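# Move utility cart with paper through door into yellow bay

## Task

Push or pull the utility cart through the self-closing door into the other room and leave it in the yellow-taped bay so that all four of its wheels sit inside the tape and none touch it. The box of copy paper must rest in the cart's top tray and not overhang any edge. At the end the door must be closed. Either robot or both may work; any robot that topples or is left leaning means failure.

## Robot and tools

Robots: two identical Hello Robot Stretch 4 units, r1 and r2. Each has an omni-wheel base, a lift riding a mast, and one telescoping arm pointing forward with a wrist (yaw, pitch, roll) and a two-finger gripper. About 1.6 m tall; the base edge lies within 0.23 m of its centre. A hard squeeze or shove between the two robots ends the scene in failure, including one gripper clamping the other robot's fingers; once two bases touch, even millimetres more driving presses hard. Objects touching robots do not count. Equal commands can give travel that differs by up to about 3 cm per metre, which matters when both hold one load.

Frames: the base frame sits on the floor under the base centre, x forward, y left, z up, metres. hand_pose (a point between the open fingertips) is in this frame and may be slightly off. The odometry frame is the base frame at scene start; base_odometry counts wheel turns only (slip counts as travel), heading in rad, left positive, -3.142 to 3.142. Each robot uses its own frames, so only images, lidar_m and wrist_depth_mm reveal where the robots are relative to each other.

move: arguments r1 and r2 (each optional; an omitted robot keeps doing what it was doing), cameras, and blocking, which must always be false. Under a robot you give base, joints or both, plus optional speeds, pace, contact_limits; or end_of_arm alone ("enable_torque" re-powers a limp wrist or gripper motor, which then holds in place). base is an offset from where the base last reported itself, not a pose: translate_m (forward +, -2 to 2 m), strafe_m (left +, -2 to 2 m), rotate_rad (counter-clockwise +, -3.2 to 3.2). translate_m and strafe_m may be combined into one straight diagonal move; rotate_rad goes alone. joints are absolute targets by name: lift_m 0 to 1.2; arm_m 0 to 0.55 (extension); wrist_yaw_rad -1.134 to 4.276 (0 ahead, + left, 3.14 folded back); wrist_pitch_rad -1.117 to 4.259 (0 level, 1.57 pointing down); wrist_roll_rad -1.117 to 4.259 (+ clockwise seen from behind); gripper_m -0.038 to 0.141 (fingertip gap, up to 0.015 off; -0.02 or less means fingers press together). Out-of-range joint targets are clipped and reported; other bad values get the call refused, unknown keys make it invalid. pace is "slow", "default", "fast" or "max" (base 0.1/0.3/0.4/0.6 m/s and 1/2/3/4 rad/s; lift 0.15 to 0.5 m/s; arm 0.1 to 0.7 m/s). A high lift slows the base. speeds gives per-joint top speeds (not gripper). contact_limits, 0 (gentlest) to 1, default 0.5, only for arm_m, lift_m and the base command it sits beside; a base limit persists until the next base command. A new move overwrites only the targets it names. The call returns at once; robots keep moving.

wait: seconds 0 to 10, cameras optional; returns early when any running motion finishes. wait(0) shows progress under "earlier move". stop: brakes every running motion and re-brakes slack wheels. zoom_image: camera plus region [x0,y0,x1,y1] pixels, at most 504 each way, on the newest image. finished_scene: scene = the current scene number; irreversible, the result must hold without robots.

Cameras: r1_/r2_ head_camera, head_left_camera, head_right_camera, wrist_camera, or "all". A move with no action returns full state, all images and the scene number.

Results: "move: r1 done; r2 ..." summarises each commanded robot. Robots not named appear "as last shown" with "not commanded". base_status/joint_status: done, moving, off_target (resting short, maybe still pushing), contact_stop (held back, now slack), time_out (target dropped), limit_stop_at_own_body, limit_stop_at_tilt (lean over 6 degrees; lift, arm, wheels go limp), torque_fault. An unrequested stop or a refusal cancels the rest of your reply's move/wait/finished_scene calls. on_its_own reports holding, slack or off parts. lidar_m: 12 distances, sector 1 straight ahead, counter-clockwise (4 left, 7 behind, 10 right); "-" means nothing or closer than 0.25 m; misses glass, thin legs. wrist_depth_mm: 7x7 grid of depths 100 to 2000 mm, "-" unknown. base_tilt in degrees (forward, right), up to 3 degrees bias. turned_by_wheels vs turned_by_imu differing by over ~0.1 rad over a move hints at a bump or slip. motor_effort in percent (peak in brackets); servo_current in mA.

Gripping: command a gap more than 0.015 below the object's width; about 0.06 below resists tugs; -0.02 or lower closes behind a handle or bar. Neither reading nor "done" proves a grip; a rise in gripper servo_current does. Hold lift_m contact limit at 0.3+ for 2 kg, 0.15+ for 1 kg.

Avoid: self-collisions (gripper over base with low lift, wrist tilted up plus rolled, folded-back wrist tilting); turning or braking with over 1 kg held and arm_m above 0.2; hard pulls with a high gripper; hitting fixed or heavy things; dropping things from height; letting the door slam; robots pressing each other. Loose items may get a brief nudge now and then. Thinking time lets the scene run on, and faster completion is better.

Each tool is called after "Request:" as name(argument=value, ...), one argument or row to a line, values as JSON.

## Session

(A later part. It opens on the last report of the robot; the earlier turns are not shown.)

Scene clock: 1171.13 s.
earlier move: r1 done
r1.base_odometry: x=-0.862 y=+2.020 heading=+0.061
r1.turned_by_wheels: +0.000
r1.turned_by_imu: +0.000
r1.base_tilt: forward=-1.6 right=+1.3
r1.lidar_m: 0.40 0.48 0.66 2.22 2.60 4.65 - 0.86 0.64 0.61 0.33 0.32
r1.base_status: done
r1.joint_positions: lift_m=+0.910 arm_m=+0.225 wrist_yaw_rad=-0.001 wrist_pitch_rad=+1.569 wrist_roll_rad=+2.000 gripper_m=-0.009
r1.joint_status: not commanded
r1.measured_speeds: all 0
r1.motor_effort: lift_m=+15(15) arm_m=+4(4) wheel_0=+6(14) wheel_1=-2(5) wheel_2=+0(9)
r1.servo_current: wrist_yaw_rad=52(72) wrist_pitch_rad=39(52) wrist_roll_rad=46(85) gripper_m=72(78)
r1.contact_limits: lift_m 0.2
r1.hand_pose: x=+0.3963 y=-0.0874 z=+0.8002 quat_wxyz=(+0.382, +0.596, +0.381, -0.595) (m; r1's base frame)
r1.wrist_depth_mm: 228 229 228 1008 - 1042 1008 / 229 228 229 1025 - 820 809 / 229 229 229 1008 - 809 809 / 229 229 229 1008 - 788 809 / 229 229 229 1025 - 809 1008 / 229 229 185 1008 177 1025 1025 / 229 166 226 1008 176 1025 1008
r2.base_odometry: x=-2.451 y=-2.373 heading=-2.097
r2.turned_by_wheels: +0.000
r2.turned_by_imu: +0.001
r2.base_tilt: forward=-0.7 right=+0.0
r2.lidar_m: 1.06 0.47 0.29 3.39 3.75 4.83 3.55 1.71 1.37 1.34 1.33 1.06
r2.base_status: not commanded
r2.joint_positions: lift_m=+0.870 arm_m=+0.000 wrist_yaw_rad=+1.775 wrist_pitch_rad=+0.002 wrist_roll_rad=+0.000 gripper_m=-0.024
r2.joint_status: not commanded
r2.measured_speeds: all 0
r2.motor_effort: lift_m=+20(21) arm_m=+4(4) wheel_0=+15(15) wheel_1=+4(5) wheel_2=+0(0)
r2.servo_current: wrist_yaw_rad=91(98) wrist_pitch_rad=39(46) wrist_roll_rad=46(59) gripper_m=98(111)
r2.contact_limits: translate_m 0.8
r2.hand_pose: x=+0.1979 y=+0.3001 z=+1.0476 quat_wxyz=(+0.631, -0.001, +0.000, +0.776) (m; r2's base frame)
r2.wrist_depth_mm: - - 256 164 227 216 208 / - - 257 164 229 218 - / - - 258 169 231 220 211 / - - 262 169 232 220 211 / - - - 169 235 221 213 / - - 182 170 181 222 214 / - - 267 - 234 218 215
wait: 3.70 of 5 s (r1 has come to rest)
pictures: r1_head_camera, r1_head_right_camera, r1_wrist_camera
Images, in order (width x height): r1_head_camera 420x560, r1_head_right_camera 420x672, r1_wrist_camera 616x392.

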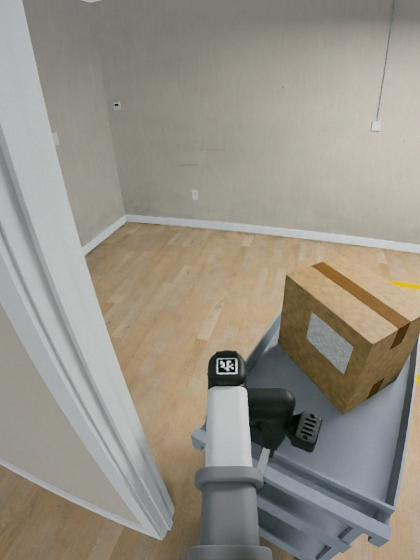

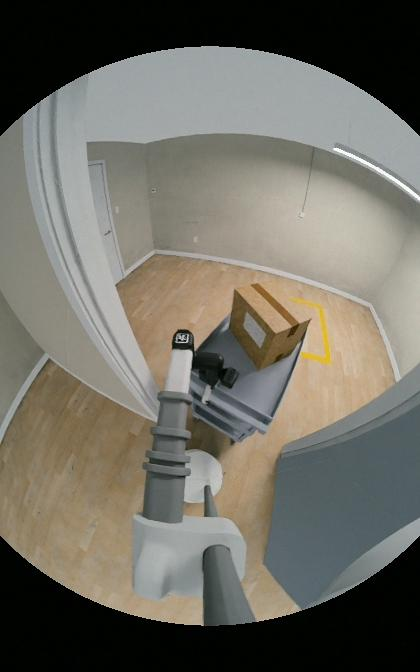

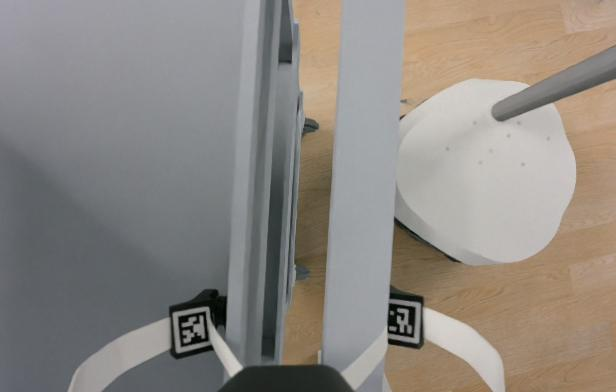

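Request:
move(
  blocking=false,
  r1={"base":{"translate_m":0.04,"strafe_m":0.115},"joints":{"wrist_roll_rad":2.25},"speeds":{"wrist_roll_rad":0.2},"pace":"slow"},
)

Request:
wait(
  seconds=3,
  cameras=["r1_head_camera","r1_wrist_camera"],
)

Request:
move(
  blocking=false,
  r1={"base":{"translate_m":0.3,"strafe_m":-0.26},"pace":"slow"},
)

Request:
wait(
  seconds=6,
  cameras=["r1_head_camera","r1_wrist_camera","r1_head_right_camera"],
)

Scene clock: 1182.13 s.
move: r1 moving
r1.base_odometry: x=-0.859 y=+2.032 heading=+0.060
r1.turned_by_wheels: -0.001
r1.turned_by_imu: -0.001
r1.base_tilt: forward=-1.6 right=+1.3
r1.lidar_m: 0.41 0.46 0.64 2.23 2.60 4.63 - 0.86 0.65 0.63 0.34 0.33
r1.base_status: translate_m moving; strafe_m moving
r1.joint_positions: lift_m=+0.910 arm_m=+0.225 wrist_yaw_rad=-0.001 wrist_pitch_rad=+1.569 wrist_roll_rad=+2.084 gripper_m=-0.009
r1.joint_status: wrist_roll_rad moving
r1.measured_speeds: translate_m=+0.016 strafe_m=+0.046 rotate_rad=-0.002 lift_m=+0.000 arm_m=+0.000 wrist_yaw_rad=+0.000 wrist_pitch_rad=+0.000 wrist_roll_rad=+0.202
r1.motor_effort: lift_m=+15(15) arm_m=+4(4) wheel_0=-9(9) wheel_1=+7(7) wheel_2=-6(6)
r1.servo_current: wrist_yaw_rad=46(65) wrist_pitch_rad=46(46) wrist_roll_rad=59(98) gripper_m=65(78)
r1.contact_limits: lift_m 0.2
r1.hand_pose: x=+0.3963 y=-0.0874 z=+0.8002 quat_wxyz=(+0.357, +0.611, +0.356, -0.610) (m; r1's base frame)
r1.wrist_depth_mm: 229 229 229 1008 - 1025 1008 / 228 229 229 1008 - 809 809 / 229 229 229 878 - 809 809 / 229 229 229 1008 - 809 1008 / 229 229 229 480 - 820 1008 / 229 228 186 1008 177 1025 1025 / 229 160 229 1042 1008 1008 1008
r2: as last shown
r2.turned_by_imu: +0.000
r2.base_tilt: forward=-0.7 right=+0.1
r2.lidar_m: 1.06 0.45 0.29 3.40 3.74 4.82 3.55 1.69 1.37 1.35 1.36 1.06
r2.motor_effort: lift_m=+20(21) arm_m=+4(4) wheel_0=+15(15) wheel_1=+5(5) wheel_2=+0(0)
r2.servo_current: wrist_yaw_rad=78(91) wrist_pitch_rad=46(46) wrist_roll_rad=52(52) gripper_m=104(111)
r2.contact_limits: translate_m 0.8
r2.wrist_depth_mm: - - 257 164 229 216 209 / - - 258 164 230 218 - / - - 259 169 231 220 211 / - - 262 169 233 220 212 / - - - 170 234 221 213 / - - 183 169 181 224 214 / - - 266 - 235 218 216
pictures: none

Scene clock: 1184.13 s.
earlier move: r1 done
r1.base_odometry: x=-0.829 y=+2.137 heading=+0.061
r1.turned_by_wheels: +0.000
r1.turned_by_imu: +0.000
r1.base_tilt: forward=-1.6 right=+1.3
r1.lidar_m: 0.42 0.36 0.62 2.09 2.46 4.38 - 0.99 0.76 0.73 0.31 0.30
r1.base_status: done
r1.joint_positions: lift_m=+0.910 arm_m=+0.225 wrist_yaw_rad=-0.001 wrist_pitch_rad=+1.567 wrist_roll_rad=+2.250 gripper_m=-0.009
r1.joint_status: all done
r1.measured_speeds: all 0
r1.motor_effort: lift_m=+15(15) arm_m=+4(4) wheel_0=-8(12) wheel_1=+1(7) wheel_2=-2(7)
r1.servo_current: wrist_yaw_rad=46(72) wrist_pitch_rad=46(52) wrist_roll_rad=46(98) gripper_m=72(78)
r1.contact_limits: lift_m 0.2
r1.hand_pose: x=+0.3969 y=-0.0874 z=+0.8002 quat_wxyz=(+0.305, +0.639, +0.304, -0.637) (m; r1's base frame)
r1.wrist_depth_mm: 229 228 229 1008 1008 1008 1008 / 229 229 228 1025 798 798 1008 / 229 229 229 842 788 788 809 / 229 229 202 878 809 798 1008 / 230 229 228 1008 1025 1008 1008 / 229 229 179 1008 178 1025 1025 / 230 171 202 492 466 459 1008
r2.base_odometry: x=-2.451 y=-2.373 heading=-2.097
r2.turned_by_wheels: +0.000
r2.turned_by_imu: +0.000
r2.base_tilt: forward=-0.7 right=+0.0
r2.lidar_m: 1.04 0.47 0.28 3.39 3.73 4.81 3.56 1.65 1.37 1.35 1.34 1.07
r2.base_status: not commanded
r2.joint_positions: lift_m=+0.870 arm_m=+0.000 wrist_yaw_rad=+1.775 wrist_pitch_rad=+0.002 wrist_roll_rad=+0.000 gripper_m=-0.024
r2.joint_status: not commanded
r2.measured_speeds: all 0
r2.motor_effort: lift_m=+20(21) arm_m=+4(4) wheel_0=+15(15) wheel_1=+4(5) wheel_2=+0(0)
r2.servo_current: wrist_yaw_rad=85(98) wrist_pitch_rad=39(46) wrist_roll_rad=46(65) gripper_m=104(111)
r2.contact_limits: translate_m 0.8
r2.hand_pose: x=+0.1979 y=+0.3001 z=+1.0476 quat_wxyz=(+0.631, -0.001, +0.000, +0.776) (m; r2's base frame)
r2.wrist_depth_mm: - - 257 164 229 216 208 / - - 257 165 229 218 - / - - 259 169 231 220 211 / - - 260 169 233 220 212 / - - - 169 235 220 213 / - - 182 169 181 221 214 / - - 266 - 235 219 215
wait: 2.00 of 3 s (r1 has come to rest)
pictures: r1_head_camera, r1_wrist_camera
Images, in order (width x height): r1_head_camera 420x560, r1_wrist_camera 616x392.

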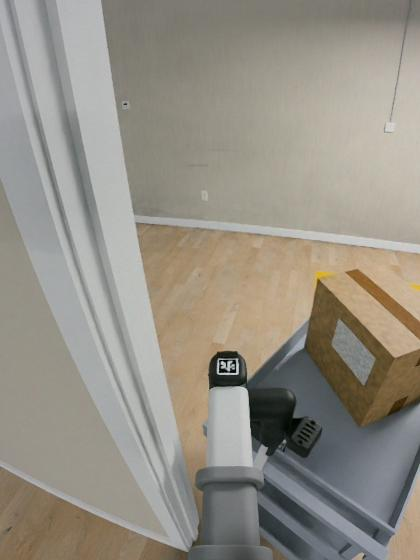

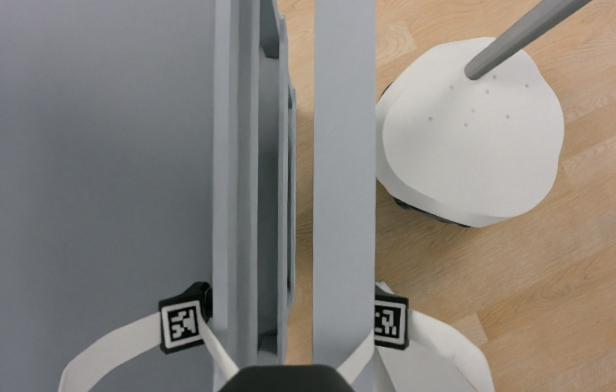

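Scene clock: 1184.63 s.
move: r1 moving
r1.base_odometry: x=-0.819 y=+2.129 heading=+0.061
r1.turned_by_wheels: +0.000
r1.turned_by_imu: +0.000
r1.base_tilt: forward=-1.6 right=+1.2
r1.lidar_m: 0.40 0.37 0.59 2.11 2.48 4.42 - 0.98 0.73 0.73 0.30 0.30
r1.base_status: translate_m moving; strafe_m moving
r1.joint_positions: lift_m=+0.910 arm_m=+0.225 wrist_yaw_rad=-0.001 wrist_pitch_rad=+1.568 wrist_roll_rad=+2.250 gripper_m=-0.009
r1.joint_status: not commanded
r1.measured_speeds: translate_m=+0.039 strafe_m=-0.033 rotate_rad=+0.008 lift_m=+0.000 arm_m=+0.000 wrist_yaw_rad=+0.000 wrist_pitch_rad=+0.015 wrist_roll_rad=+0.000
r1.motor_effort: lift_m=+15(15) arm_m=+4(4) wheel_0=+8(8) wheel_1=-2(4) wheel_2=-5(6)
r1.servo_current: wrist_yaw_rad=52(65) wrist_pitch_rad=52(52) wrist_roll_rad=46(59) gripper_m=72(78)
r1.contact_limits: lift_m 0.2
r1.hand_pose: x=+0.3967 y=-0.0874 z=+0.8002 quat_wxyz=(+0.305, +0.639, +0.304, -0.637) (m; r1's base frame)
r1.wrist_depth_mm: 229 228 229 1025 1008 820 1008 / 228 228 199 1025 809 809 1025 / 228 229 229 1025 809 798 1008 / 227 229 229 1025 809 809 1008 / 229 228 229 1008 - 1025 1025 / 229 228 182 1008 177 1042 1025 / 228 161 226 477 455 150 1025
r2: as last shown
r2.lidar_m: 1.07 0.44 0.30 3.40 3.72 4.84 3.55 1.70 1.35 1.34 1.34 1.06
r2.motor_effort: lift_m=+20(21) arm_m=+4(5) wheel_0=+15(15) wheel_1=+4(5) wheel_2=+0(0)
r2.servo_current: wrist_yaw_rad=98(98) wrist_pitch_rad=39(46) wrist_roll_rad=39(59) gripper_m=111(111)
r2.contact_limits: translate_m 0.8
r2.wrist_depth_mm: - - 256 164 229 216 208 / - - 258 165 230 217 - / - - 259 169 231 221 211 / - - 260 168 233 221 211 / - - - 169 234 221 213 / - - 183 170 181 222 213 / - - 266 - 236 220 215
pictures: none

Scene clock: 1189.33 s.
earlier move: r1 done
r1.base_odometry: x=-0.514 y=+1.896 heading=+0.061
r1.turned_by_wheels: +0.000
r1.turned_by_imu: +0.001
r1.base_tilt: forward=-1.6 right=+1.3
r1.lidar_m: 0.40 2.58 0.38 0.40 2.70 4.75 - 0.69 0.56 0.56 0.35 0.32
r1.base_status: done
r1.joint_positions: lift_m=+0.910 arm_m=+0.225 wrist_yaw_rad=+0.000 wrist_pitch_rad=+1.568 wrist_roll_rad=+2.249 gripper_m=-0.009
r1.joint_status: not commanded
r1.measured_speeds: all 0
r1.motor_effort: lift_m=+15(15) arm_m=+4(4) wheel_0=+6(18) wheel_1=-2(5) wheel_2=+2(7)
r1.servo_current: wrist_yaw_rad=46(72) wrist_pitch_rad=39(52) wrist_roll_rad=46(72) gripper_m=72(78)
r1.contact_limits: lift_m 0.2
r1.hand_pose: x=+0.3968 y=-0.0874 z=+0.8002 quat_wxyz=(+0.306, +0.639, +0.305, -0.637) (m; r1's base frame)
r1.wrist_depth_mm: 229 229 218 - 1025 1008 564 / 229 228 199 - 809 809 1008 / 229 229 208 508 809 798 809 / 230 229 223 809 820 809 1025 / 230 229 229 891 1025 1025 1025 / 230 230 183 512 176 1008 931 / 230 158 182 234 - 1025 -
r2.base_odometry: x=-2.451 y=-2.373 heading=-2.097
r2.turned_by_wheels: +0.000
r2.turned_by_imu: +0.001
r2.base_tilt: forward=-0.7 right=+0.0
r2.lidar_m: 1.03 0.46 0.28 3.40 3.72 4.81 3.55 1.67 1.36 1.33 1.33 1.07
r2.base_status: not commanded
r2.joint_positions: lift_m=+0.870 arm_m=+0.000 wrist_yaw_rad=+1.775 wrist_pitch_rad=+0.002 wrist_roll_rad=+0.000 gripper_m=-0.024
r2.joint_status: not commanded
r2.measured_speeds: all 0
r2.motor_effort: lift_m=+20(21) arm_m=+4(5) wheel_0=+14(15) wheel_1=+5(5) wheel_2=+0(0)
r2.servo_current: wrist_yaw_rad=85(104) wrist_pitch_rad=39(46) wrist_roll_rad=52(65) gripper_m=104(111)
r2.contact_limits: translate_m 0.8
r2.hand_pose: x=+0.1979 y=+0.3001 z=+1.0476 quat_wxyz=(+0.631, -0.001, +0.000, +0.776) (m; r2's base frame)
r2.wrist_depth_mm: - - 257 163 227 216 209 / - - 258 165 230 218 - / - - 259 169 231 220 212 / - - 260 169 234 220 211 / - - - 169 234 221 213 / - - 183 170 181 222 214 / - - 266 - 235 219 215
wait: 4.70 of 6 s (r1 has come to rest)
pictures: r1_head_camera, r1_head_right_camera, r1_wrist_camera
Images, in order (width x height): r1_head_camera 420x560, r1_head_right_camera 420x672, r1_wrist_camera 616x392.

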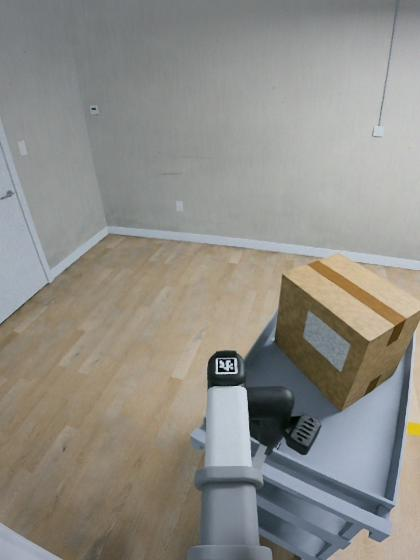

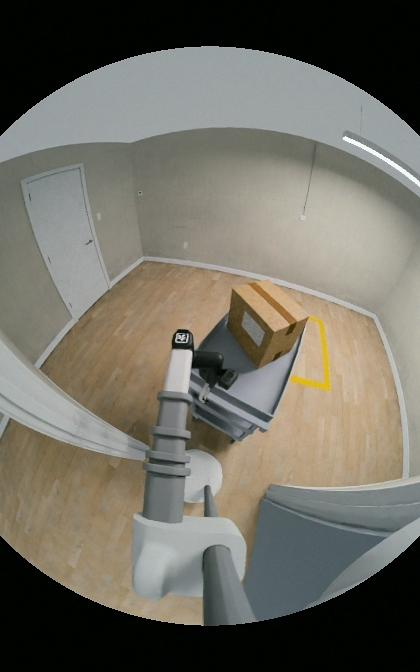

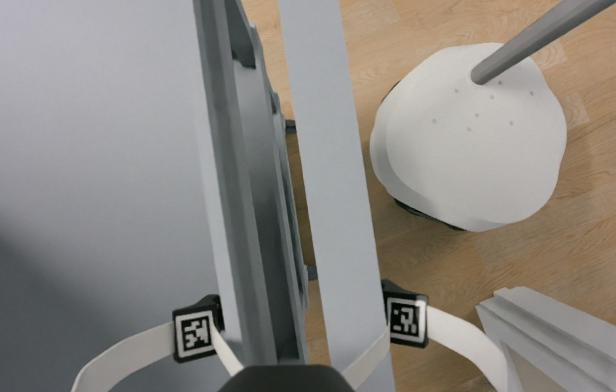

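Request:
move(
  blocking=false,
  r1={"base":{"rotate_rad":0.4},"joints":{"wrist_roll_rad":2.8},"speeds":{"wrist_roll_rad":0.4},"pace":"slow"},
)

Request:
wait(
  seconds=3,
  cameras=["r1_wrist_camera","r1_head_right_camera"],
)

Scene clock: 1197.63 s.
move: r1 moving
r1.base_odometry: x=-0.514 y=+1.896 heading=+0.185
r1.turned_by_wheels: +0.124
r1.turned_by_imu: +0.124
r1.base_tilt: forward=-1.6 right=+1.3
r1.lidar_m: 0.42 2.46 0.37 2.29 2.90 5.84 1.13 0.62 0.55 2.49 0.32 0.31
r1.base_status: rotate_rad moving
r1.joint_positions: lift_m=+0.910 arm_m=+0.225 wrist_yaw_rad=+0.000 wrist_pitch_rad=+1.567 wrist_roll_rad=+2.413 gripper_m=-0.009
r1.joint_status: wrist_roll_rad moving
r1.measured_speeds: translate_m=+0.000 strafe_m=+0.000 rotate_rad=+0.494 lift_m=+0.000 arm_m=+0.001 wrist_yaw_rad=+0.000 wrist_pitch_rad=-0.016 wrist_roll_rad=+0.430
r1.motor_effort: lift_m=+15(15) arm_m=+3(4) wheel_0=-13(13) wheel_1=-6(7) wheel_2=-7(9)
r1.servo_current: wrist_yaw_rad=39(59) wrist_pitch_rad=46(46) wrist_roll_rad=85(104) gripper_m=72(85)
r1.contact_limits: lift_m 0.2
r1.hand_pose: x=+0.3970 y=-0.0874 z=+0.8002 quat_wxyz=(+0.252, +0.662, +0.251, -0.659) (m; r1's base frame)
r1.wrist_depth_mm: 229 229 236 - 1008 809 1025 / 229 229 207 - 809 809 1025 / 229 229 193 - 798 809 1008 / 230 229 193 - 854 798 1008 / 229 229 204 - 1008 1008 1008 / 229 229 180 - 177 1008 723 / 229 169 223 459 1008 878 -
r2: as last shown
r2.turned_by_imu: +0.000
r2.base_tilt: forward=-0.7 right=+0.1
r2.lidar_m: 1.05 0.46 0.29 3.39 3.76 4.84 3.54 1.69 1.36 1.34 1.34 1.08
r2.motor_effort: lift_m=+20(20) arm_m=+4(4) wheel_0=+15(15) wheel_1=+5(5) wheel_2=+0(0)
r2.servo_current: wrist_yaw_rad=85(98) wrist_pitch_rad=39(39) wrist_roll_rad=33(52) gripper_m=104(111)
r2.contact_limits: translate_m 0.8
r2.wrist_depth_mm: - - 256 164 228 216 208 / - - 258 165 230 219 - / - - 259 169 231 219 211 / - - 260 169 233 220 212 / - - - 169 234 221 213 / - - 183 170 182 223 214 / - - 267 - 235 219 215
pictures: none

Scene clock: 1198.97 s.
earlier move: r1 done
r1.base_odometry: x=-0.514 y=+1.896 heading=+0.460
r1.turned_by_wheels: +0.275
r1.turned_by_imu: +0.276
r1.base_tilt: forward=-1.6 right=+1.3
r1.lidar_m: 0.40 0.39 0.37 2.49 3.90 5.84 0.78 0.54 0.57 2.71 0.26 0.25
r1.base_status: done
r1.joint_positions: lift_m=+0.910 arm_m=+0.225 wrist_yaw_rad=+0.000 wrist_pitch_rad=+1.565 wrist_roll_rad=+2.792 gripper_m=-0.009
r1.joint_status: all done
r1.measured_speeds: all 0
r1.motor_effort: lift_m=+15(15) arm_m=-4(4) wheel_0=-5(15) wheel_1=-3(7) wheel_2=-1(9)
r1.servo_current: wrist_yaw_rad=52(65) wrist_pitch_rad=39(52) wrist_roll_rad=65(104) gripper_m=72(85)
r1.contact_limits: lift_m 0.2
r1.hand_pose: x=+0.3976 y=-0.0874 z=+0.8002 quat_wxyz=(+0.123, +0.698, +0.122, -0.694) (m; r1's base frame)
r1.wrist_depth_mm: 229 228 221 1008 798 809 1008 / 229 228 178 788 788 798 1008 / 229 228 205 - 809 1008 1025 / 230 229 225 549 1008 1008 1008 / 230 229 215 - 1025 1008 627 / 229 230 202 798 178 991 - / 230 164 180 466 1008 1025 -
r2.base_odometry: x=-2.451 y=-2.373 heading=-2.097
r2.turned_by_wheels: +0.000
r2.turned_by_imu: +0.000
r2.base_tilt: forward=-0.7 right=+0.0
r2.lidar_m: 1.06 0.43 0.28 3.39 3.75 4.81 3.54 1.69 1.37 1.33 1.32 1.07
r2.base_status: not commanded
r2.joint_positions: lift_m=+0.870 arm_m=+0.000 wrist_yaw_rad=+1.775 wrist_pitch_rad=+0.002 wrist_roll_rad=+0.000 gripper_m=-0.024
r2.joint_status: not commanded
r2.measured_speeds: all 0
r2.motor_effort: lift_m=+20(21) arm_m=+4(4) wheel_0=+15(15) wheel_1=+5(5) wheel_2=+0(0)
r2.servo_current: wrist_yaw_rad=78(98) wrist_pitch_rad=39(52) wrist_roll_rad=39(59) gripper_m=104(111)
r2.contact_limits: translate_m 0.8
r2.hand_pose: x=+0.1979 y=+0.3001 z=+1.0476 quat_wxyz=(+0.631, -0.001, +0.000, +0.776) (m; r2's base frame)
r2.wrist_depth_mm: - - 257 164 228 216 208 / - - 258 164 229 219 - / - - 259 169 232 220 211 / - - 259 168 233 220 212 / - - - 169 235 221 213 / - - 183 170 181 222 213 / - - 266 - 236 219 215
wait: 1.33 of 3 s (r1 has come to rest)
pictures: r1_head_right_camera, r1_wrist_camera
Images, in order (width x height): r1_head_right_camera 420x672, r1_wrist_camera 616x392.

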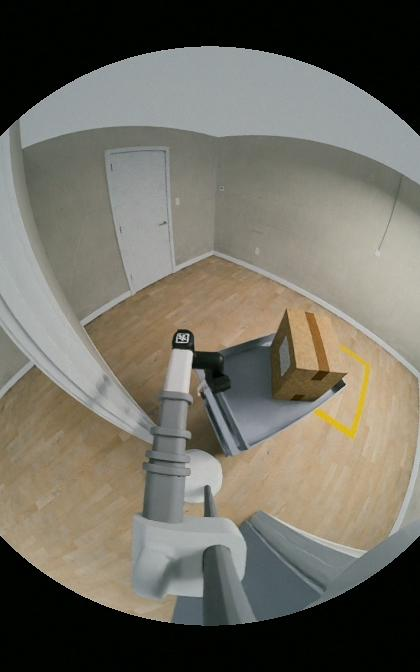

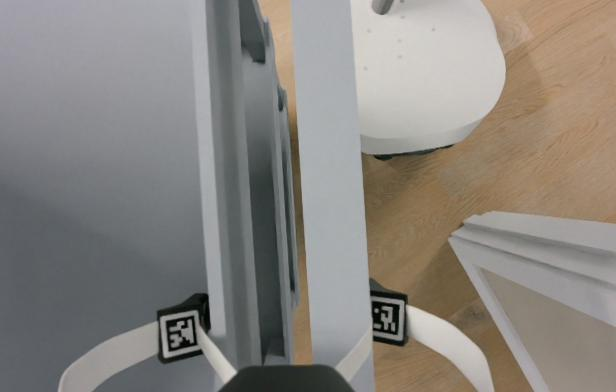

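Request:
move(
  blocking=false,
  r1={"base":{"translate_m":0.145,"strafe_m":-0.373},"pace":"slow"},
)

Request:
wait(
  seconds=6,
  cameras=["r1_wrist_camera","r1_head_right_camera"],
)

Scene clock: 1208.40 s.
move: r1 moving
r1.base_odometry: x=-0.505 y=+1.887 heading=+0.461
r1.turned_by_wheels: +0.000
r1.turned_by_imu: +0.000
r1.base_tilt: forward=-1.5 right=+1.2
r1.lidar_m: 0.42 0.42 0.36 2.51 3.89 5.86 0.78 0.55 0.56 2.72 0.25 0.25
r1.base_status: translate_m moving; strafe_m moving
r1.joint_positions: lift_m=+0.910 arm_m=+0.225 wrist_yaw_rad=+0.000 wrist_pitch_rad=+1.566 wrist_roll_rad=+2.794 gripper_m=-0.009
r1.joint_status: not commanded
r1.measured_speeds: translate_m=+0.018 strafe_m=-0.045 rotate_rad=+0.004 lift_m=+0.000 arm_m=+0.000 wrist_yaw_rad=+0.000 wrist_pitch_rad=+0.029 wrist_roll_rad=+0.001
r1.motor_effort: lift_m=+15(15) arm_m=-4(4) wheel_0=+11(11) wheel_1=-3(6) wheel_2=-3(3)
r1.servo_current: wrist_yaw_rad=52(59) wrist_pitch_rad=46(52) wrist_roll_rad=52(78) gripper_m=65(78)
r1.contact_limits: lift_m 0.2
r1.hand_pose: x=+0.3973 y=-0.0874 z=+0.8002 quat_wxyz=(+0.123, +0.698, +0.122, -0.695) (m; r1's base frame)
r1.wrist_depth_mm: 227 227 227 1025 809 798 1025 / 227 227 193 1008 798 798 1042 / 228 228 216 - 809 1042 1025 / 227 229 213 1025 1025 1025 1025 / 229 229 229 809 1025 1025 621 / 228 229 180 - 176 917 - / 228 161 213 1025 175 1025 -
r2: as last shown
r2.lidar_m: 1.07 0.49 0.31 3.40 3.73 4.83 3.58 1.68 1.39 1.34 1.34 1.07
r2.servo_current: wrist_yaw_rad=91(98) wrist_pitch_rad=46(46) wrist_roll_rad=59(59) gripper_m=104(104)
r2.contact_limits: translate_m 0.8
r2.wrist_depth_mm: - - 256 164 229 216 208 / - - 257 165 230 218 - / - - 259 169 230 219 211 / - - 262 169 232 220 212 / - - - 169 235 222 213 / - - 183 169 181 223 214 / - - 266 - 234 219 216
pictures: none

Scene clock: 1213.17 s.
earlier move: r1 done
r1.base_odometry: x=-0.218 y=+1.626 heading=+0.461
r1.turned_by_wheels: +0.000
r1.turned_by_imu: +0.000
r1.base_tilt: forward=-1.6 right=+1.2
r1.lidar_m: 0.43 2.49 0.66 0.65 4.22 1.21 0.48 0.48 2.28 2.50 0.25 0.25
r1.base_status: done
r1.joint_positions: lift_m=+0.910 arm_m=+0.225 wrist_yaw_rad=+0.000 wrist_pitch_rad=+1.568 wrist_roll_rad=+2.798 gripper_m=-0.009
r1.joint_status: not commanded
r1.measured_speeds: all 0
r1.motor_effort: lift_m=+15(15) arm_m=+4(4) wheel_0=+4(16) wheel_1=-2(8) wheel_2=+0(3)
r1.servo_current: wrist_yaw_rad=46(85) wrist_pitch_rad=26(52) wrist_roll_rad=59(78) gripper_m=72(78)
r1.contact_limits: lift_m 0.2
r1.hand_pose: x=+0.3968 y=-0.0874 z=+0.8002 quat_wxyz=(+0.121, +0.698, +0.121, -0.696) (m; r1's base frame)
r1.wrist_depth_mm: 227 228 229 1025 788 798 1008 / 228 228 220 1008 798 798 1025 / 228 228 214 1025 820 1008 1008 / 229 229 229 1025 1025 1008 1008 / 229 229 229 798 - 1008 1025 / 229 229 182 1008 177 1025 1008 / 229 158 181 488 176 1025 1025
r2.base_odometry: x=-2.451 y=-2.373 heading=-2.097
r2.turned_by_wheels: +0.000
r2.turned_by_imu: +0.001
r2.base_tilt: forward=-0.7 right=+0.0
r2.lidar_m: 1.04 0.47 0.28 3.41 3.73 4.82 3.57 1.71 1.37 1.34 1.33 1.07
r2.base_status: not commanded
r2.joint_positions: lift_m=+0.870 arm_m=+0.000 wrist_yaw_rad=+1.775 wrist_pitch_rad=+0.002 wrist_roll_rad=+0.000 gripper_m=-0.024
r2.joint_status: not commanded
r2.measured_speeds: all 0
r2.motor_effort: lift_m=+20(21) arm_m=+4(4) wheel_0=+15(15) wheel_1=+5(5) wheel_2=+0(1)
r2.servo_current: wrist_yaw_rad=91(98) wrist_pitch_rad=39(46) wrist_roll_rad=52(65) gripper_m=98(111)
r2.contact_limits: translate_m 0.8
r2.hand_pose: x=+0.1979 y=+0.3001 z=+1.0476 quat_wxyz=(+0.631, -0.001, +0.000, +0.776) (m; r2's base frame)
r2.wrist_depth_mm: - - 256 164 228 216 208 / - - 258 165 230 217 - / - - 260 169 231 220 211 / - - 260 169 233 220 212 / - - - 169 233 221 213 / - - 182 169 181 222 214 / - - 265 - 235 219 215
wait: 4.77 of 6 s (r1 has come to rest)
pictures: r1_head_right_camera, r1_wrist_camera
Images, in order (width x height): r1_head_right_camera 420x672, r1_wrist_camera 616x392.

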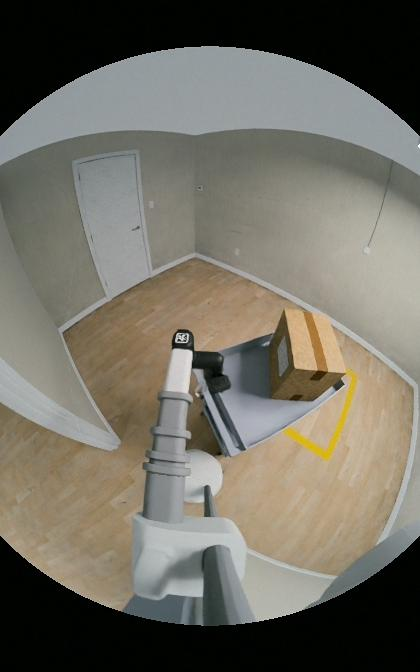

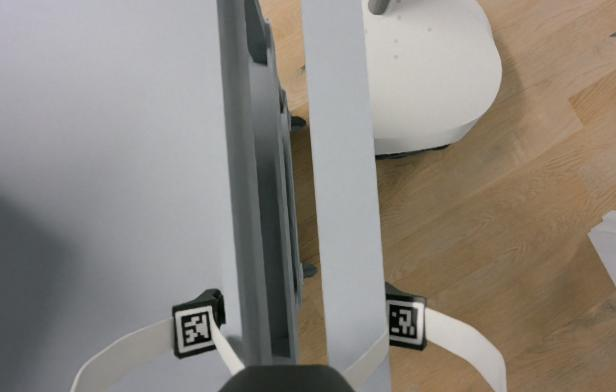

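Request:
move(
  blocking=false,
  r1={"base":{"translate_m":0.15,"strafe_m":-0.43},"pace":"slow"},
)

Request:
wait(
  seconds=7,
  cameras=["r1_wrist_camera","r1_head_right_camera"],
)

Scene clock: 1219.77 s.
move: r1 moving
r1.base_odometry: x=-0.209 y=+1.617 heading=+0.461
r1.turned_by_wheels: +0.000
r1.turned_by_imu: +0.000
r1.base_tilt: forward=-1.6 right=+1.3
r1.lidar_m: 0.41 2.48 0.69 0.67 4.24 1.18 0.46 0.48 2.26 2.50 0.25 0.25
r1.base_status: translate_m moving; strafe_m moving
r1.joint_positions: lift_m=+0.910 arm_m=+0.225 wrist_yaw_rad=+0.000 wrist_pitch_rad=+1.568 wrist_roll_rad=+2.798 gripper_m=-0.009
r1.joint_status: not commanded
r1.measured_speeds: translate_m=+0.017 strafe_m=-0.047 rotate_rad=-0.004 lift_m=+0.000 arm_m=+0.000 wrist_yaw_rad=+0.000 wrist_pitch_rad=+0.000 wrist_roll_rad=+0.000
r1.motor_effort: lift_m=+15(15) arm_m=+4(4) wheel_0=+9(12) wheel_1=-6(6) wheel_2=+0(1)
r1.servo_current: wrist_yaw_rad=39(72) wrist_pitch_rad=46(52) wrist_roll_rad=65(72) gripper_m=72(78)
r1.contact_limits: lift_m 0.2
r1.hand_pose: x=+0.3968 y=-0.0874 z=+0.8002 quat_wxyz=(+0.121, +0.698, +0.121, -0.696) (m; r1's base frame)
r1.wrist_depth_mm: 228 229 228 1025 798 798 1025 / 229 228 220 1008 798 809 1025 / 228 229 213 1008 809 1025 1025 / 229 230 229 1008 1008 991 1025 / 229 229 229 798 - 1025 1008 / 230 229 183 1025 177 1025 1025 / 229 158 181 488 172 1008 1025
r2: as last shown
r2.turned_by_imu: +0.000
r2.base_tilt: forward=-0.7 right=+0.1
r2.lidar_m: 1.06 0.48 0.30 3.39 3.74 4.82 3.55 1.71 1.36 1.35 1.34 1.08
r2.motor_effort: lift_m=+20(20) arm_m=+4(4) wheel_0=+15(15) wheel_1=+4(5) wheel_2=+0(0)
r2.servo_current: wrist_yaw_rad=91(98) wrist_pitch_rad=39(46) wrist_roll_rad=46(52) gripper_m=104(111)
r2.contact_limits: translate_m 0.8
r2.wrist_depth_mm: - - 256 165 229 216 208 / - - 259 165 229 219 - / - - 258 169 231 220 211 / - - 262 168 232 220 213 / - - - 169 234 221 214 / - - 182 169 181 223 213 / - - 266 - 235 220 214
pictures: none

Scene clock: 1225.10 s.
earlier move: r1 done
r1.base_odometry: x=+0.108 y=+1.308 heading=+0.461
r1.turned_by_wheels: +0.000
r1.turned_by_imu: +0.000
r1.base_tilt: forward=-1.6 right=+1.3
r1.lidar_m: 0.42 2.69 1.60 1.03 4.62 0.65 0.71 1.10 2.01 2.25 0.25 0.25
r1.base_status: done
r1.joint_positions: lift_m=+0.910 arm_m=+0.225 wrist_yaw_rad=+0.001 wrist_pitch_rad=+1.566 wrist_roll_rad=+2.798 gripper_m=-0.009
r1.joint_status: not commanded
r1.measured_speeds: all 0
r1.motor_effort: lift_m=+15(15) arm_m=+4(4) wheel_0=+5(14) wheel_1=-3(7) wheel_2=+3(3)
r1.servo_current: wrist_yaw_rad=59(72) wrist_pitch_rad=46(52) wrist_roll_rad=52(72) gripper_m=72(85)
r1.contact_limits: lift_m 0.2
r1.hand_pose: x=+0.3973 y=-0.0874 z=+0.8002 quat_wxyz=(+0.121, +0.698, +0.121, -0.695) (m; r1's base frame)
r1.wrist_depth_mm: 227 228 228 - 809 820 991 / 229 228 206 - 798 809 991 / 229 228 188 525 809 1025 1008 / 228 229 218 - 1025 991 1025 / 229 229 229 480 1008 1008 1025 / 230 229 183 484 177 1042 1008 / 230 165 182 473 - 1025 1025
r2.base_odometry: x=-2.451 y=-2.373 heading=-2.097
r2.turned_by_wheels: +0.000
r2.turned_by_imu: +0.001
r2.base_tilt: forward=-0.7 right=+0.0
r2.lidar_m: 1.07 0.48 0.30 3.40 3.73 4.82 3.56 1.70 1.37 1.34 1.32 1.09
r2.base_status: not commanded
r2.joint_positions: lift_m=+0.870 arm_m=+0.000 wrist_yaw_rad=+1.775 wrist_pitch_rad=+0.002 wrist_roll_rad=+0.000 gripper_m=-0.024
r2.joint_status: not commanded
r2.measured_speeds: all 0
r2.motor_effort: lift_m=+20(21) arm_m=+4(5) wheel_0=+15(15) wheel_1=+5(5) wheel_2=+0(0)
r2.servo_current: wrist_yaw_rad=91(104) wrist_pitch_rad=39(46) wrist_roll_rad=39(59) gripper_m=104(111)
r2.contact_limits: translate_m 0.8
r2.hand_pose: x=+0.1979 y=+0.3001 z=+1.0476 quat_wxyz=(+0.631, -0.001, +0.000, +0.776) (m; r2's base frame)
r2.wrist_depth_mm: - - 256 164 229 217 209 / - - 257 164 230 217 - / - - 259 169 231 219 211 / - - 262 169 234 220 212 / - - - 169 234 221 213 / - - 182 170 181 222 215 / - - 267 - 234 220 215
wait: 5.33 of 7 s (r1 has come to rest)
pictures: r1_head_right_camera, r1_wrist_camera
Images, in order (width x height): r1_head_right_camera 420x672, r1_wrist_camera 616x392.

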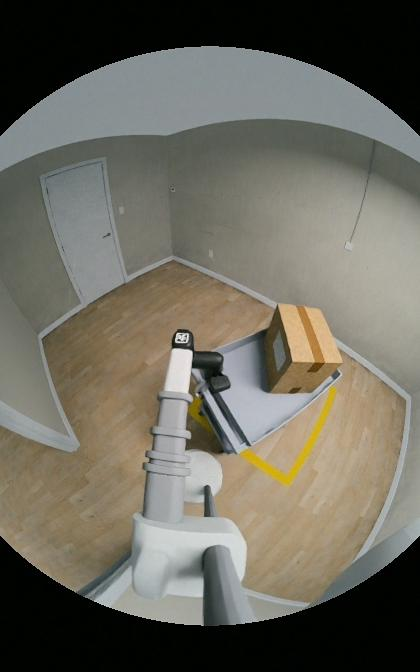

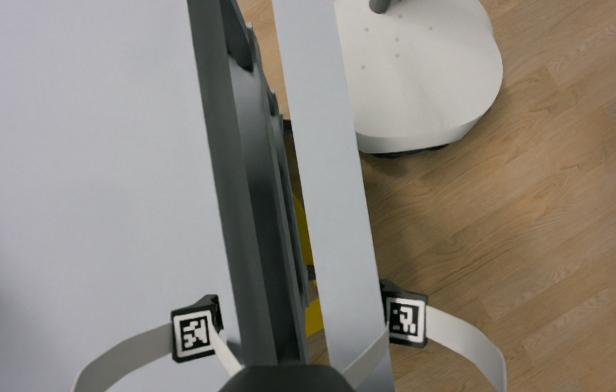

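Request:
move(
  blocking=false,
  r1={"base":{"rotate_rad":-0.45},"joints":{"wrist_roll_rad":1.9},"speeds":{"wrist_roll_rad":0.8},"pace":"slow"},
)

Request:
wait(
  seconds=3,
  cameras=["r1_wrist_camera","r1_head_right_camera","r1_head_camera"],
)

Scene clock: 1231.23 s.
move: r1 moving
r1.base_odometry: x=+0.107 y=+1.308 heading=+0.336
r1.turned_by_wheels: -0.125
r1.turned_by_imu: -0.126
r1.base_tilt: forward=-1.6 right=+1.3
r1.lidar_m: 0.40 2.79 2.25 1.05 3.97 0.64 0.66 0.96 2.03 2.14 0.27 0.26
r1.base_status: rotate_rad moving
r1.joint_positions: lift_m=+0.910 arm_m=+0.225 wrist_yaw_rad=+0.001 wrist_pitch_rad=+1.566 wrist_roll_rad=+2.488 gripper_m=-0.009
r1.joint_status: wrist_roll_rad moving
r1.measured_speeds: translate_m=-0.002 strafe_m=-0.001 rotate_rad=-0.487 lift_m=+0.000 arm_m=+0.000 wrist_yaw_rad=+0.000 wrist_pitch_rad=+0.000 wrist_roll_rad=-0.800
r1.motor_effort: lift_m=+15(15) arm_m=+4(4) wheel_0=+10(16) wheel_1=+4(8) wheel_2=+9(11)
r1.servo_current: wrist_yaw_rad=65(65) wrist_pitch_rad=39(52) wrist_roll_rad=72(78) gripper_m=72(78)
r1.contact_limits: lift_m 0.2
r1.hand_pose: x=+0.3974 y=-0.0874 z=+0.8002 quat_wxyz=(+0.228, +0.671, +0.227, -0.668) (m; r1's base frame)
r1.wrist_depth_mm: 229 228 228 1008 - 798 1008 / 229 229 229 1008 798 809 1025 / 229 229 227 1008 798 809 1008 / 229 229 229 842 - 1008 1025 / 229 229 229 480 - 1025 1008 / 230 229 181 - 178 1025 991 / 230 158 182 1025 171 1008 1025
r2: as last shown
r2.turned_by_imu: +0.000
r2.lidar_m: 1.06 0.45 0.29 3.40 3.74 4.82 3.55 1.71 1.34 1.35 1.36 1.06
r2.motor_effort: lift_m=+20(20) arm_m=+4(4) wheel_0=+14(15) wheel_1=+5(5) wheel_2=+0(0)
r2.servo_current: wrist_yaw_rad=85(91) wrist_pitch_rad=39(46) wrist_roll_rad=46(52) gripper_m=98(111)
r2.contact_limits: translate_m 0.8
r2.wrist_depth_mm: - - 255 164 229 216 208 / - - 257 164 230 218 - / - - 260 169 231 219 211 / - - 262 169 233 220 213 / - - - 169 234 221 214 / - - 182 169 181 223 213 / - - 266 - 235 219 215
pictures: none

Scene clock: 1232.37 s.
earlier move: r1 done
r1.base_odometry: x=+0.108 y=+1.308 heading=+0.011
r1.turned_by_wheels: -0.324
r1.turned_by_imu: -0.326
r1.base_tilt: forward=-1.6 right=+1.3
r1.lidar_m: 0.38 2.47 2.67 1.37 1.05 5.19 0.65 0.72 1.30 2.05 0.39 0.36
r1.base_status: done
r1.joint_positions: lift_m=+0.910 arm_m=+0.225 wrist_yaw_rad=+0.001 wrist_pitch_rad=+1.563 wrist_roll_rad=+1.905 gripper_m=-0.009
r1.joint_status: all done
r1.measured_speeds: all 0
r1.motor_effort: lift_m=+15(15) arm_m=-4(4) wheel_0=-1(16) wheel_1=+1(8) wheel_2=+3(11)
r1.servo_current: wrist_yaw_rad=26(65) wrist_pitch_rad=52(52) wrist_roll_rad=52(78) gripper_m=78(78)
r1.contact_limits: lift_m 0.2
r1.hand_pose: x=+0.3982 y=-0.0874 z=+0.8002 quat_wxyz=(+0.412, +0.578, +0.408, -0.574) (m; r1's base frame)
r1.wrist_depth_mm: 229 229 228 1008 1025 1008 1008 / 229 228 211 504 1025 1008 1008 / 230 229 210 488 809 809 798 / 229 229 208 477 809 798 798 / 229 228 228 484 891 809 991 / 230 229 181 798 179 1025 1008 / 229 172 200 158 991 1008 1025
r2.base_odometry: x=-2.451 y=-2.373 heading=-2.097
r2.turned_by_wheels: +0.000
r2.turned_by_imu: +0.000
r2.base_tilt: forward=-0.7 right=+0.0
r2.lidar_m: 1.04 0.47 0.28 3.39 3.73 4.81 3.56 1.70 1.38 1.32 1.35 1.06
r2.base_status: not commanded
r2.joint_positions: lift_m=+0.870 arm_m=+0.000 wrist_yaw_rad=+1.775 wrist_pitch_rad=+0.002 wrist_roll_rad=+0.000 gripper_m=-0.024
r2.joint_status: not commanded
r2.measured_speeds: all 0
r2.motor_effort: lift_m=+20(21) arm_m=+4(4) wheel_0=+15(15) wheel_1=+5(5) wheel_2=+0(0)
r2.servo_current: wrist_yaw_rad=104(104) wrist_pitch_rad=46(46) wrist_roll_rad=59(59) gripper_m=104(111)
r2.contact_limits: translate_m 0.8
r2.hand_pose: x=+0.1979 y=+0.3001 z=+1.0476 quat_wxyz=(+0.631, -0.001, +0.000, +0.776) (m; r2's base frame)
r2.wrist_depth_mm: - - 256 165 229 216 208 / - - 258 164 229 217 - / - - 259 169 231 220 211 / - - 262 169 232 221 211 / - - - 169 234 222 212 / - - 183 169 181 222 214 / - - 266 - 235 219 216
wait: 1.13 of 3 s (r1 has come to rest)
pictures: r1_head_camera, r1_head_right_camera, r1_wrist_camera
Images, in order (width x height): r1_head_camera 420x560, r1_head_right_camera 420x672, r1_wrist_camera 616x392.

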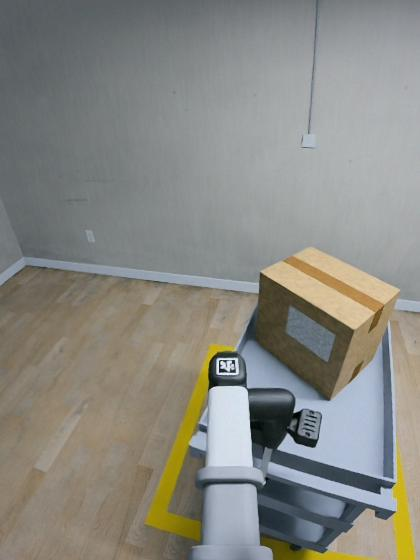

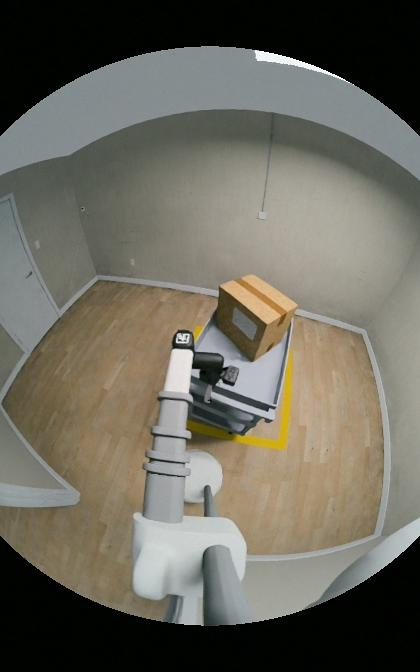

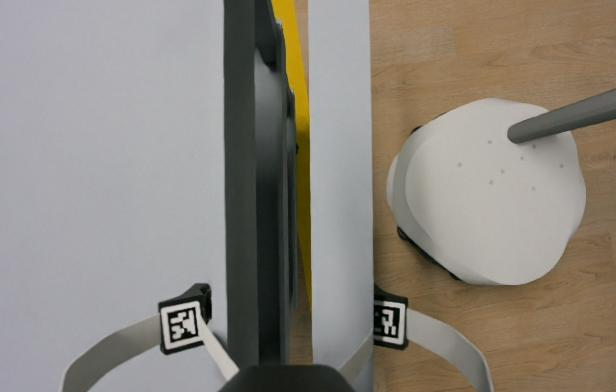

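Request:
move(
  blocking=false,
  r1={"base":{"translate_m":0.21,"strafe_m":-0.10},"pace":"slow"},
)

Request:
wait(
  seconds=5,
  cameras=["r1_wrist_camera","r1_head_right_camera","r1_head_left_camera","r1_head_camera"],
)

Scene clock: 1254.37 s.
move: r1 moving
r1.base_odometry: x=+0.120 y=+1.302 heading=+0.012
r1.turned_by_wheels: +0.000
r1.turned_by_imu: +0.000
r1.base_tilt: forward=-1.6 right=+1.3
r1.lidar_m: 0.36 2.44 2.66 1.41 1.06 5.22 0.67 0.75 1.31 2.03 0.38 0.32
r1.base_status: translate_m moving; strafe_m moving
r1.joint_positions: lift_m=+0.910 arm_m=+0.225 wrist_yaw_rad=+0.001 wrist_pitch_rad=+1.567 wrist_roll_rad=+1.902 gripper_m=-0.009
r1.joint_status: not commanded
r1.measured_speeds: translate_m=+0.049 strafe_m=-0.024 rotate_rad=-0.001 lift_m=+0.000 arm_m=+0.000 wrist_yaw_rad=+0.000 wrist_pitch_rad=+0.035 wrist_roll_rad=-0.001
r1.motor_effort: lift_m=+15(15) arm_m=-3(4) wheel_0=+9(9) wheel_1=+4(4) wheel_2=-6(6)
r1.servo_current: wrist_yaw_rad=46(59) wrist_pitch_rad=46(52) wrist_roll_rad=52(72) gripper_m=65(85)
r1.contact_limits: lift_m 0.2
r1.hand_pose: x=+0.3970 y=-0.0874 z=+0.8002 quat_wxyz=(+0.412, +0.577, +0.410, -0.575) (m; r1's base frame)
r1.wrist_depth_mm: 228 228 229 1025 1008 1008 991 / 229 228 202 1025 1008 1025 991 / 229 228 228 496 809 798 798 / 229 229 228 480 798 809 809 / 229 228 229 480 - 798 1025 / 229 229 182 788 177 1025 991 / 229 160 220 473 174 1008 1008
r2: as last shown
r2.lidar_m: 1.05 0.45 0.30 3.40 3.72 4.81 3.59 1.72 1.37 1.33 1.34 1.06
r2.servo_current: wrist_yaw_rad=91(98) wrist_pitch_rad=39(46) wrist_roll_rad=46(65) gripper_m=98(111)
r2.contact_limits: translate_m 0.8
r2.wrist_depth_mm: - - 256 164 229 216 208 / - - 258 164 229 219 - / - - 259 169 230 220 211 / - - 263 169 233 221 213 / - - - 169 235 221 213 / - - 183 169 181 222 214 / - - 266 - 235 218 215
pictures: none

Scene clock: 1257.37 s.
earlier move: r1 done
r1.base_odometry: x=+0.319 y=+1.210 heading=+0.011
r1.turned_by_wheels: +0.000
r1.turned_by_imu: -0.002
r1.base_tilt: forward=-1.6 right=+1.3
r1.lidar_m: 0.39 2.20 2.72 1.84 1.23 5.31 0.85 0.97 1.68 2.00 0.35 0.33
r1.base_status: done
r1.joint_positions: lift_m=+0.910 arm_m=+0.225 wrist_yaw_rad=+0.000 wrist_pitch_rad=+1.571 wrist_roll_rad=+1.902 gripper_m=-0.009
r1.joint_status: not commanded
r1.measured_speeds: all 0
r1.motor_effort: lift_m=+15(15) arm_m=+4(4) wheel_0=+1(11) wheel_1=+2(5) wheel_2=-4(10)
r1.servo_current: wrist_yaw_rad=46(65) wrist_pitch_rad=39(52) wrist_roll_rad=39(72) gripper_m=72(85)
r1.contact_limits: lift_m 0.2
r1.hand_pose: x=+0.3957 y=-0.0874 z=+0.8002 quat_wxyz=(+0.411, +0.575, +0.411, -0.576) (m; r1's base frame)
r1.wrist_depth_mm: 229 229 229 1008 - 1008 1025 / 229 229 230 1025 - 1025 1042 / 229 229 229 1042 - 820 820 / 228 229 229 1008 - 820 809 / 228 230 229 1008 - 798 1025 / 229 228 181 1008 177 1025 1025 / 228 166 228 1008 168 1008 1025
r2.base_odometry: x=-2.451 y=-2.373 heading=-2.097
r2.turned_by_wheels: +0.000
r2.turned_by_imu: +0.000
r2.base_tilt: forward=-0.7 right=+0.0
r2.lidar_m: 1.06 0.48 0.31 3.41 3.74 4.85 3.54 1.67 1.34 1.34 1.35 1.06
r2.base_status: not commanded
r2.joint_positions: lift_m=+0.870 arm_m=+0.000 wrist_yaw_rad=+1.775 wrist_pitch_rad=+0.002 wrist_roll_rad=+0.000 gripper_m=-0.024
r2.joint_status: not commanded
r2.measured_speeds: all 0
r2.motor_effort: lift_m=+20(21) arm_m=+4(4) wheel_0=+14(15) wheel_1=+5(5) wheel_2=+0(1)
r2.servo_current: wrist_yaw_rad=91(104) wrist_pitch_rad=39(46) wrist_roll_rad=52(65) gripper_m=98(111)
r2.contact_limits: translate_m 0.8
r2.hand_pose: x=+0.1979 y=+0.3001 z=+1.0476 quat_wxyz=(+0.631, -0.001, +0.000, +0.776) (m; r2's base frame)
r2.wrist_depth_mm: - - 256 164 229 217 208 / - - 258 164 230 218 - / - - 259 168 230 220 210 / - - 260 169 233 220 212 / - - - 169 234 222 213 / - - 183 169 181 222 215 / - - 265 - 234 218 215
wait: 3.00 of 5 s (r1 has come to rest)
pictures: r1_head_camera, r1_head_left_camera, r1_head_right_camera, r1_wrist_camera
Images, in order (width x height): r1_head_camera 420x560, r1_head_left_camera 420x672, r1_head_right_camera 420x672, r1_wrist_camera 616x392.

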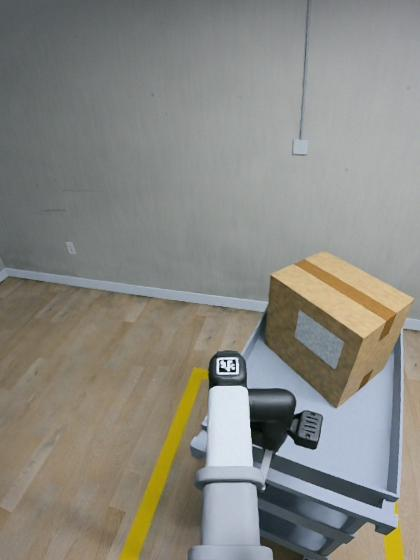

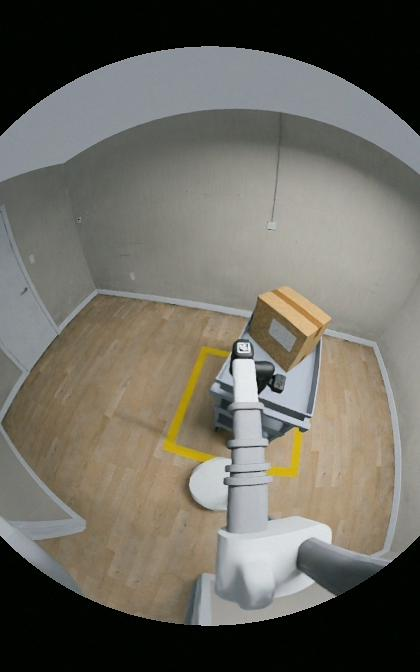

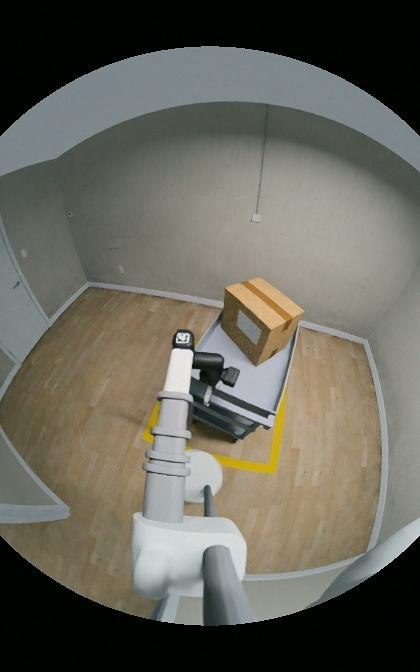

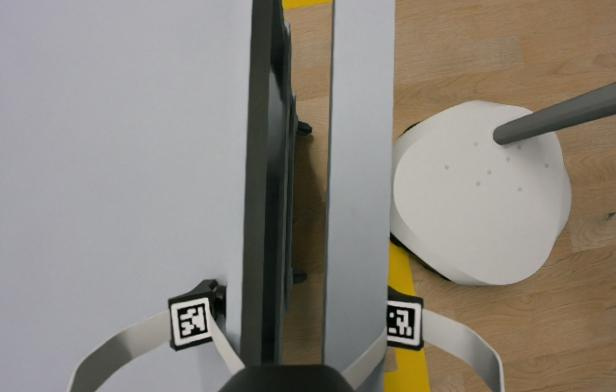

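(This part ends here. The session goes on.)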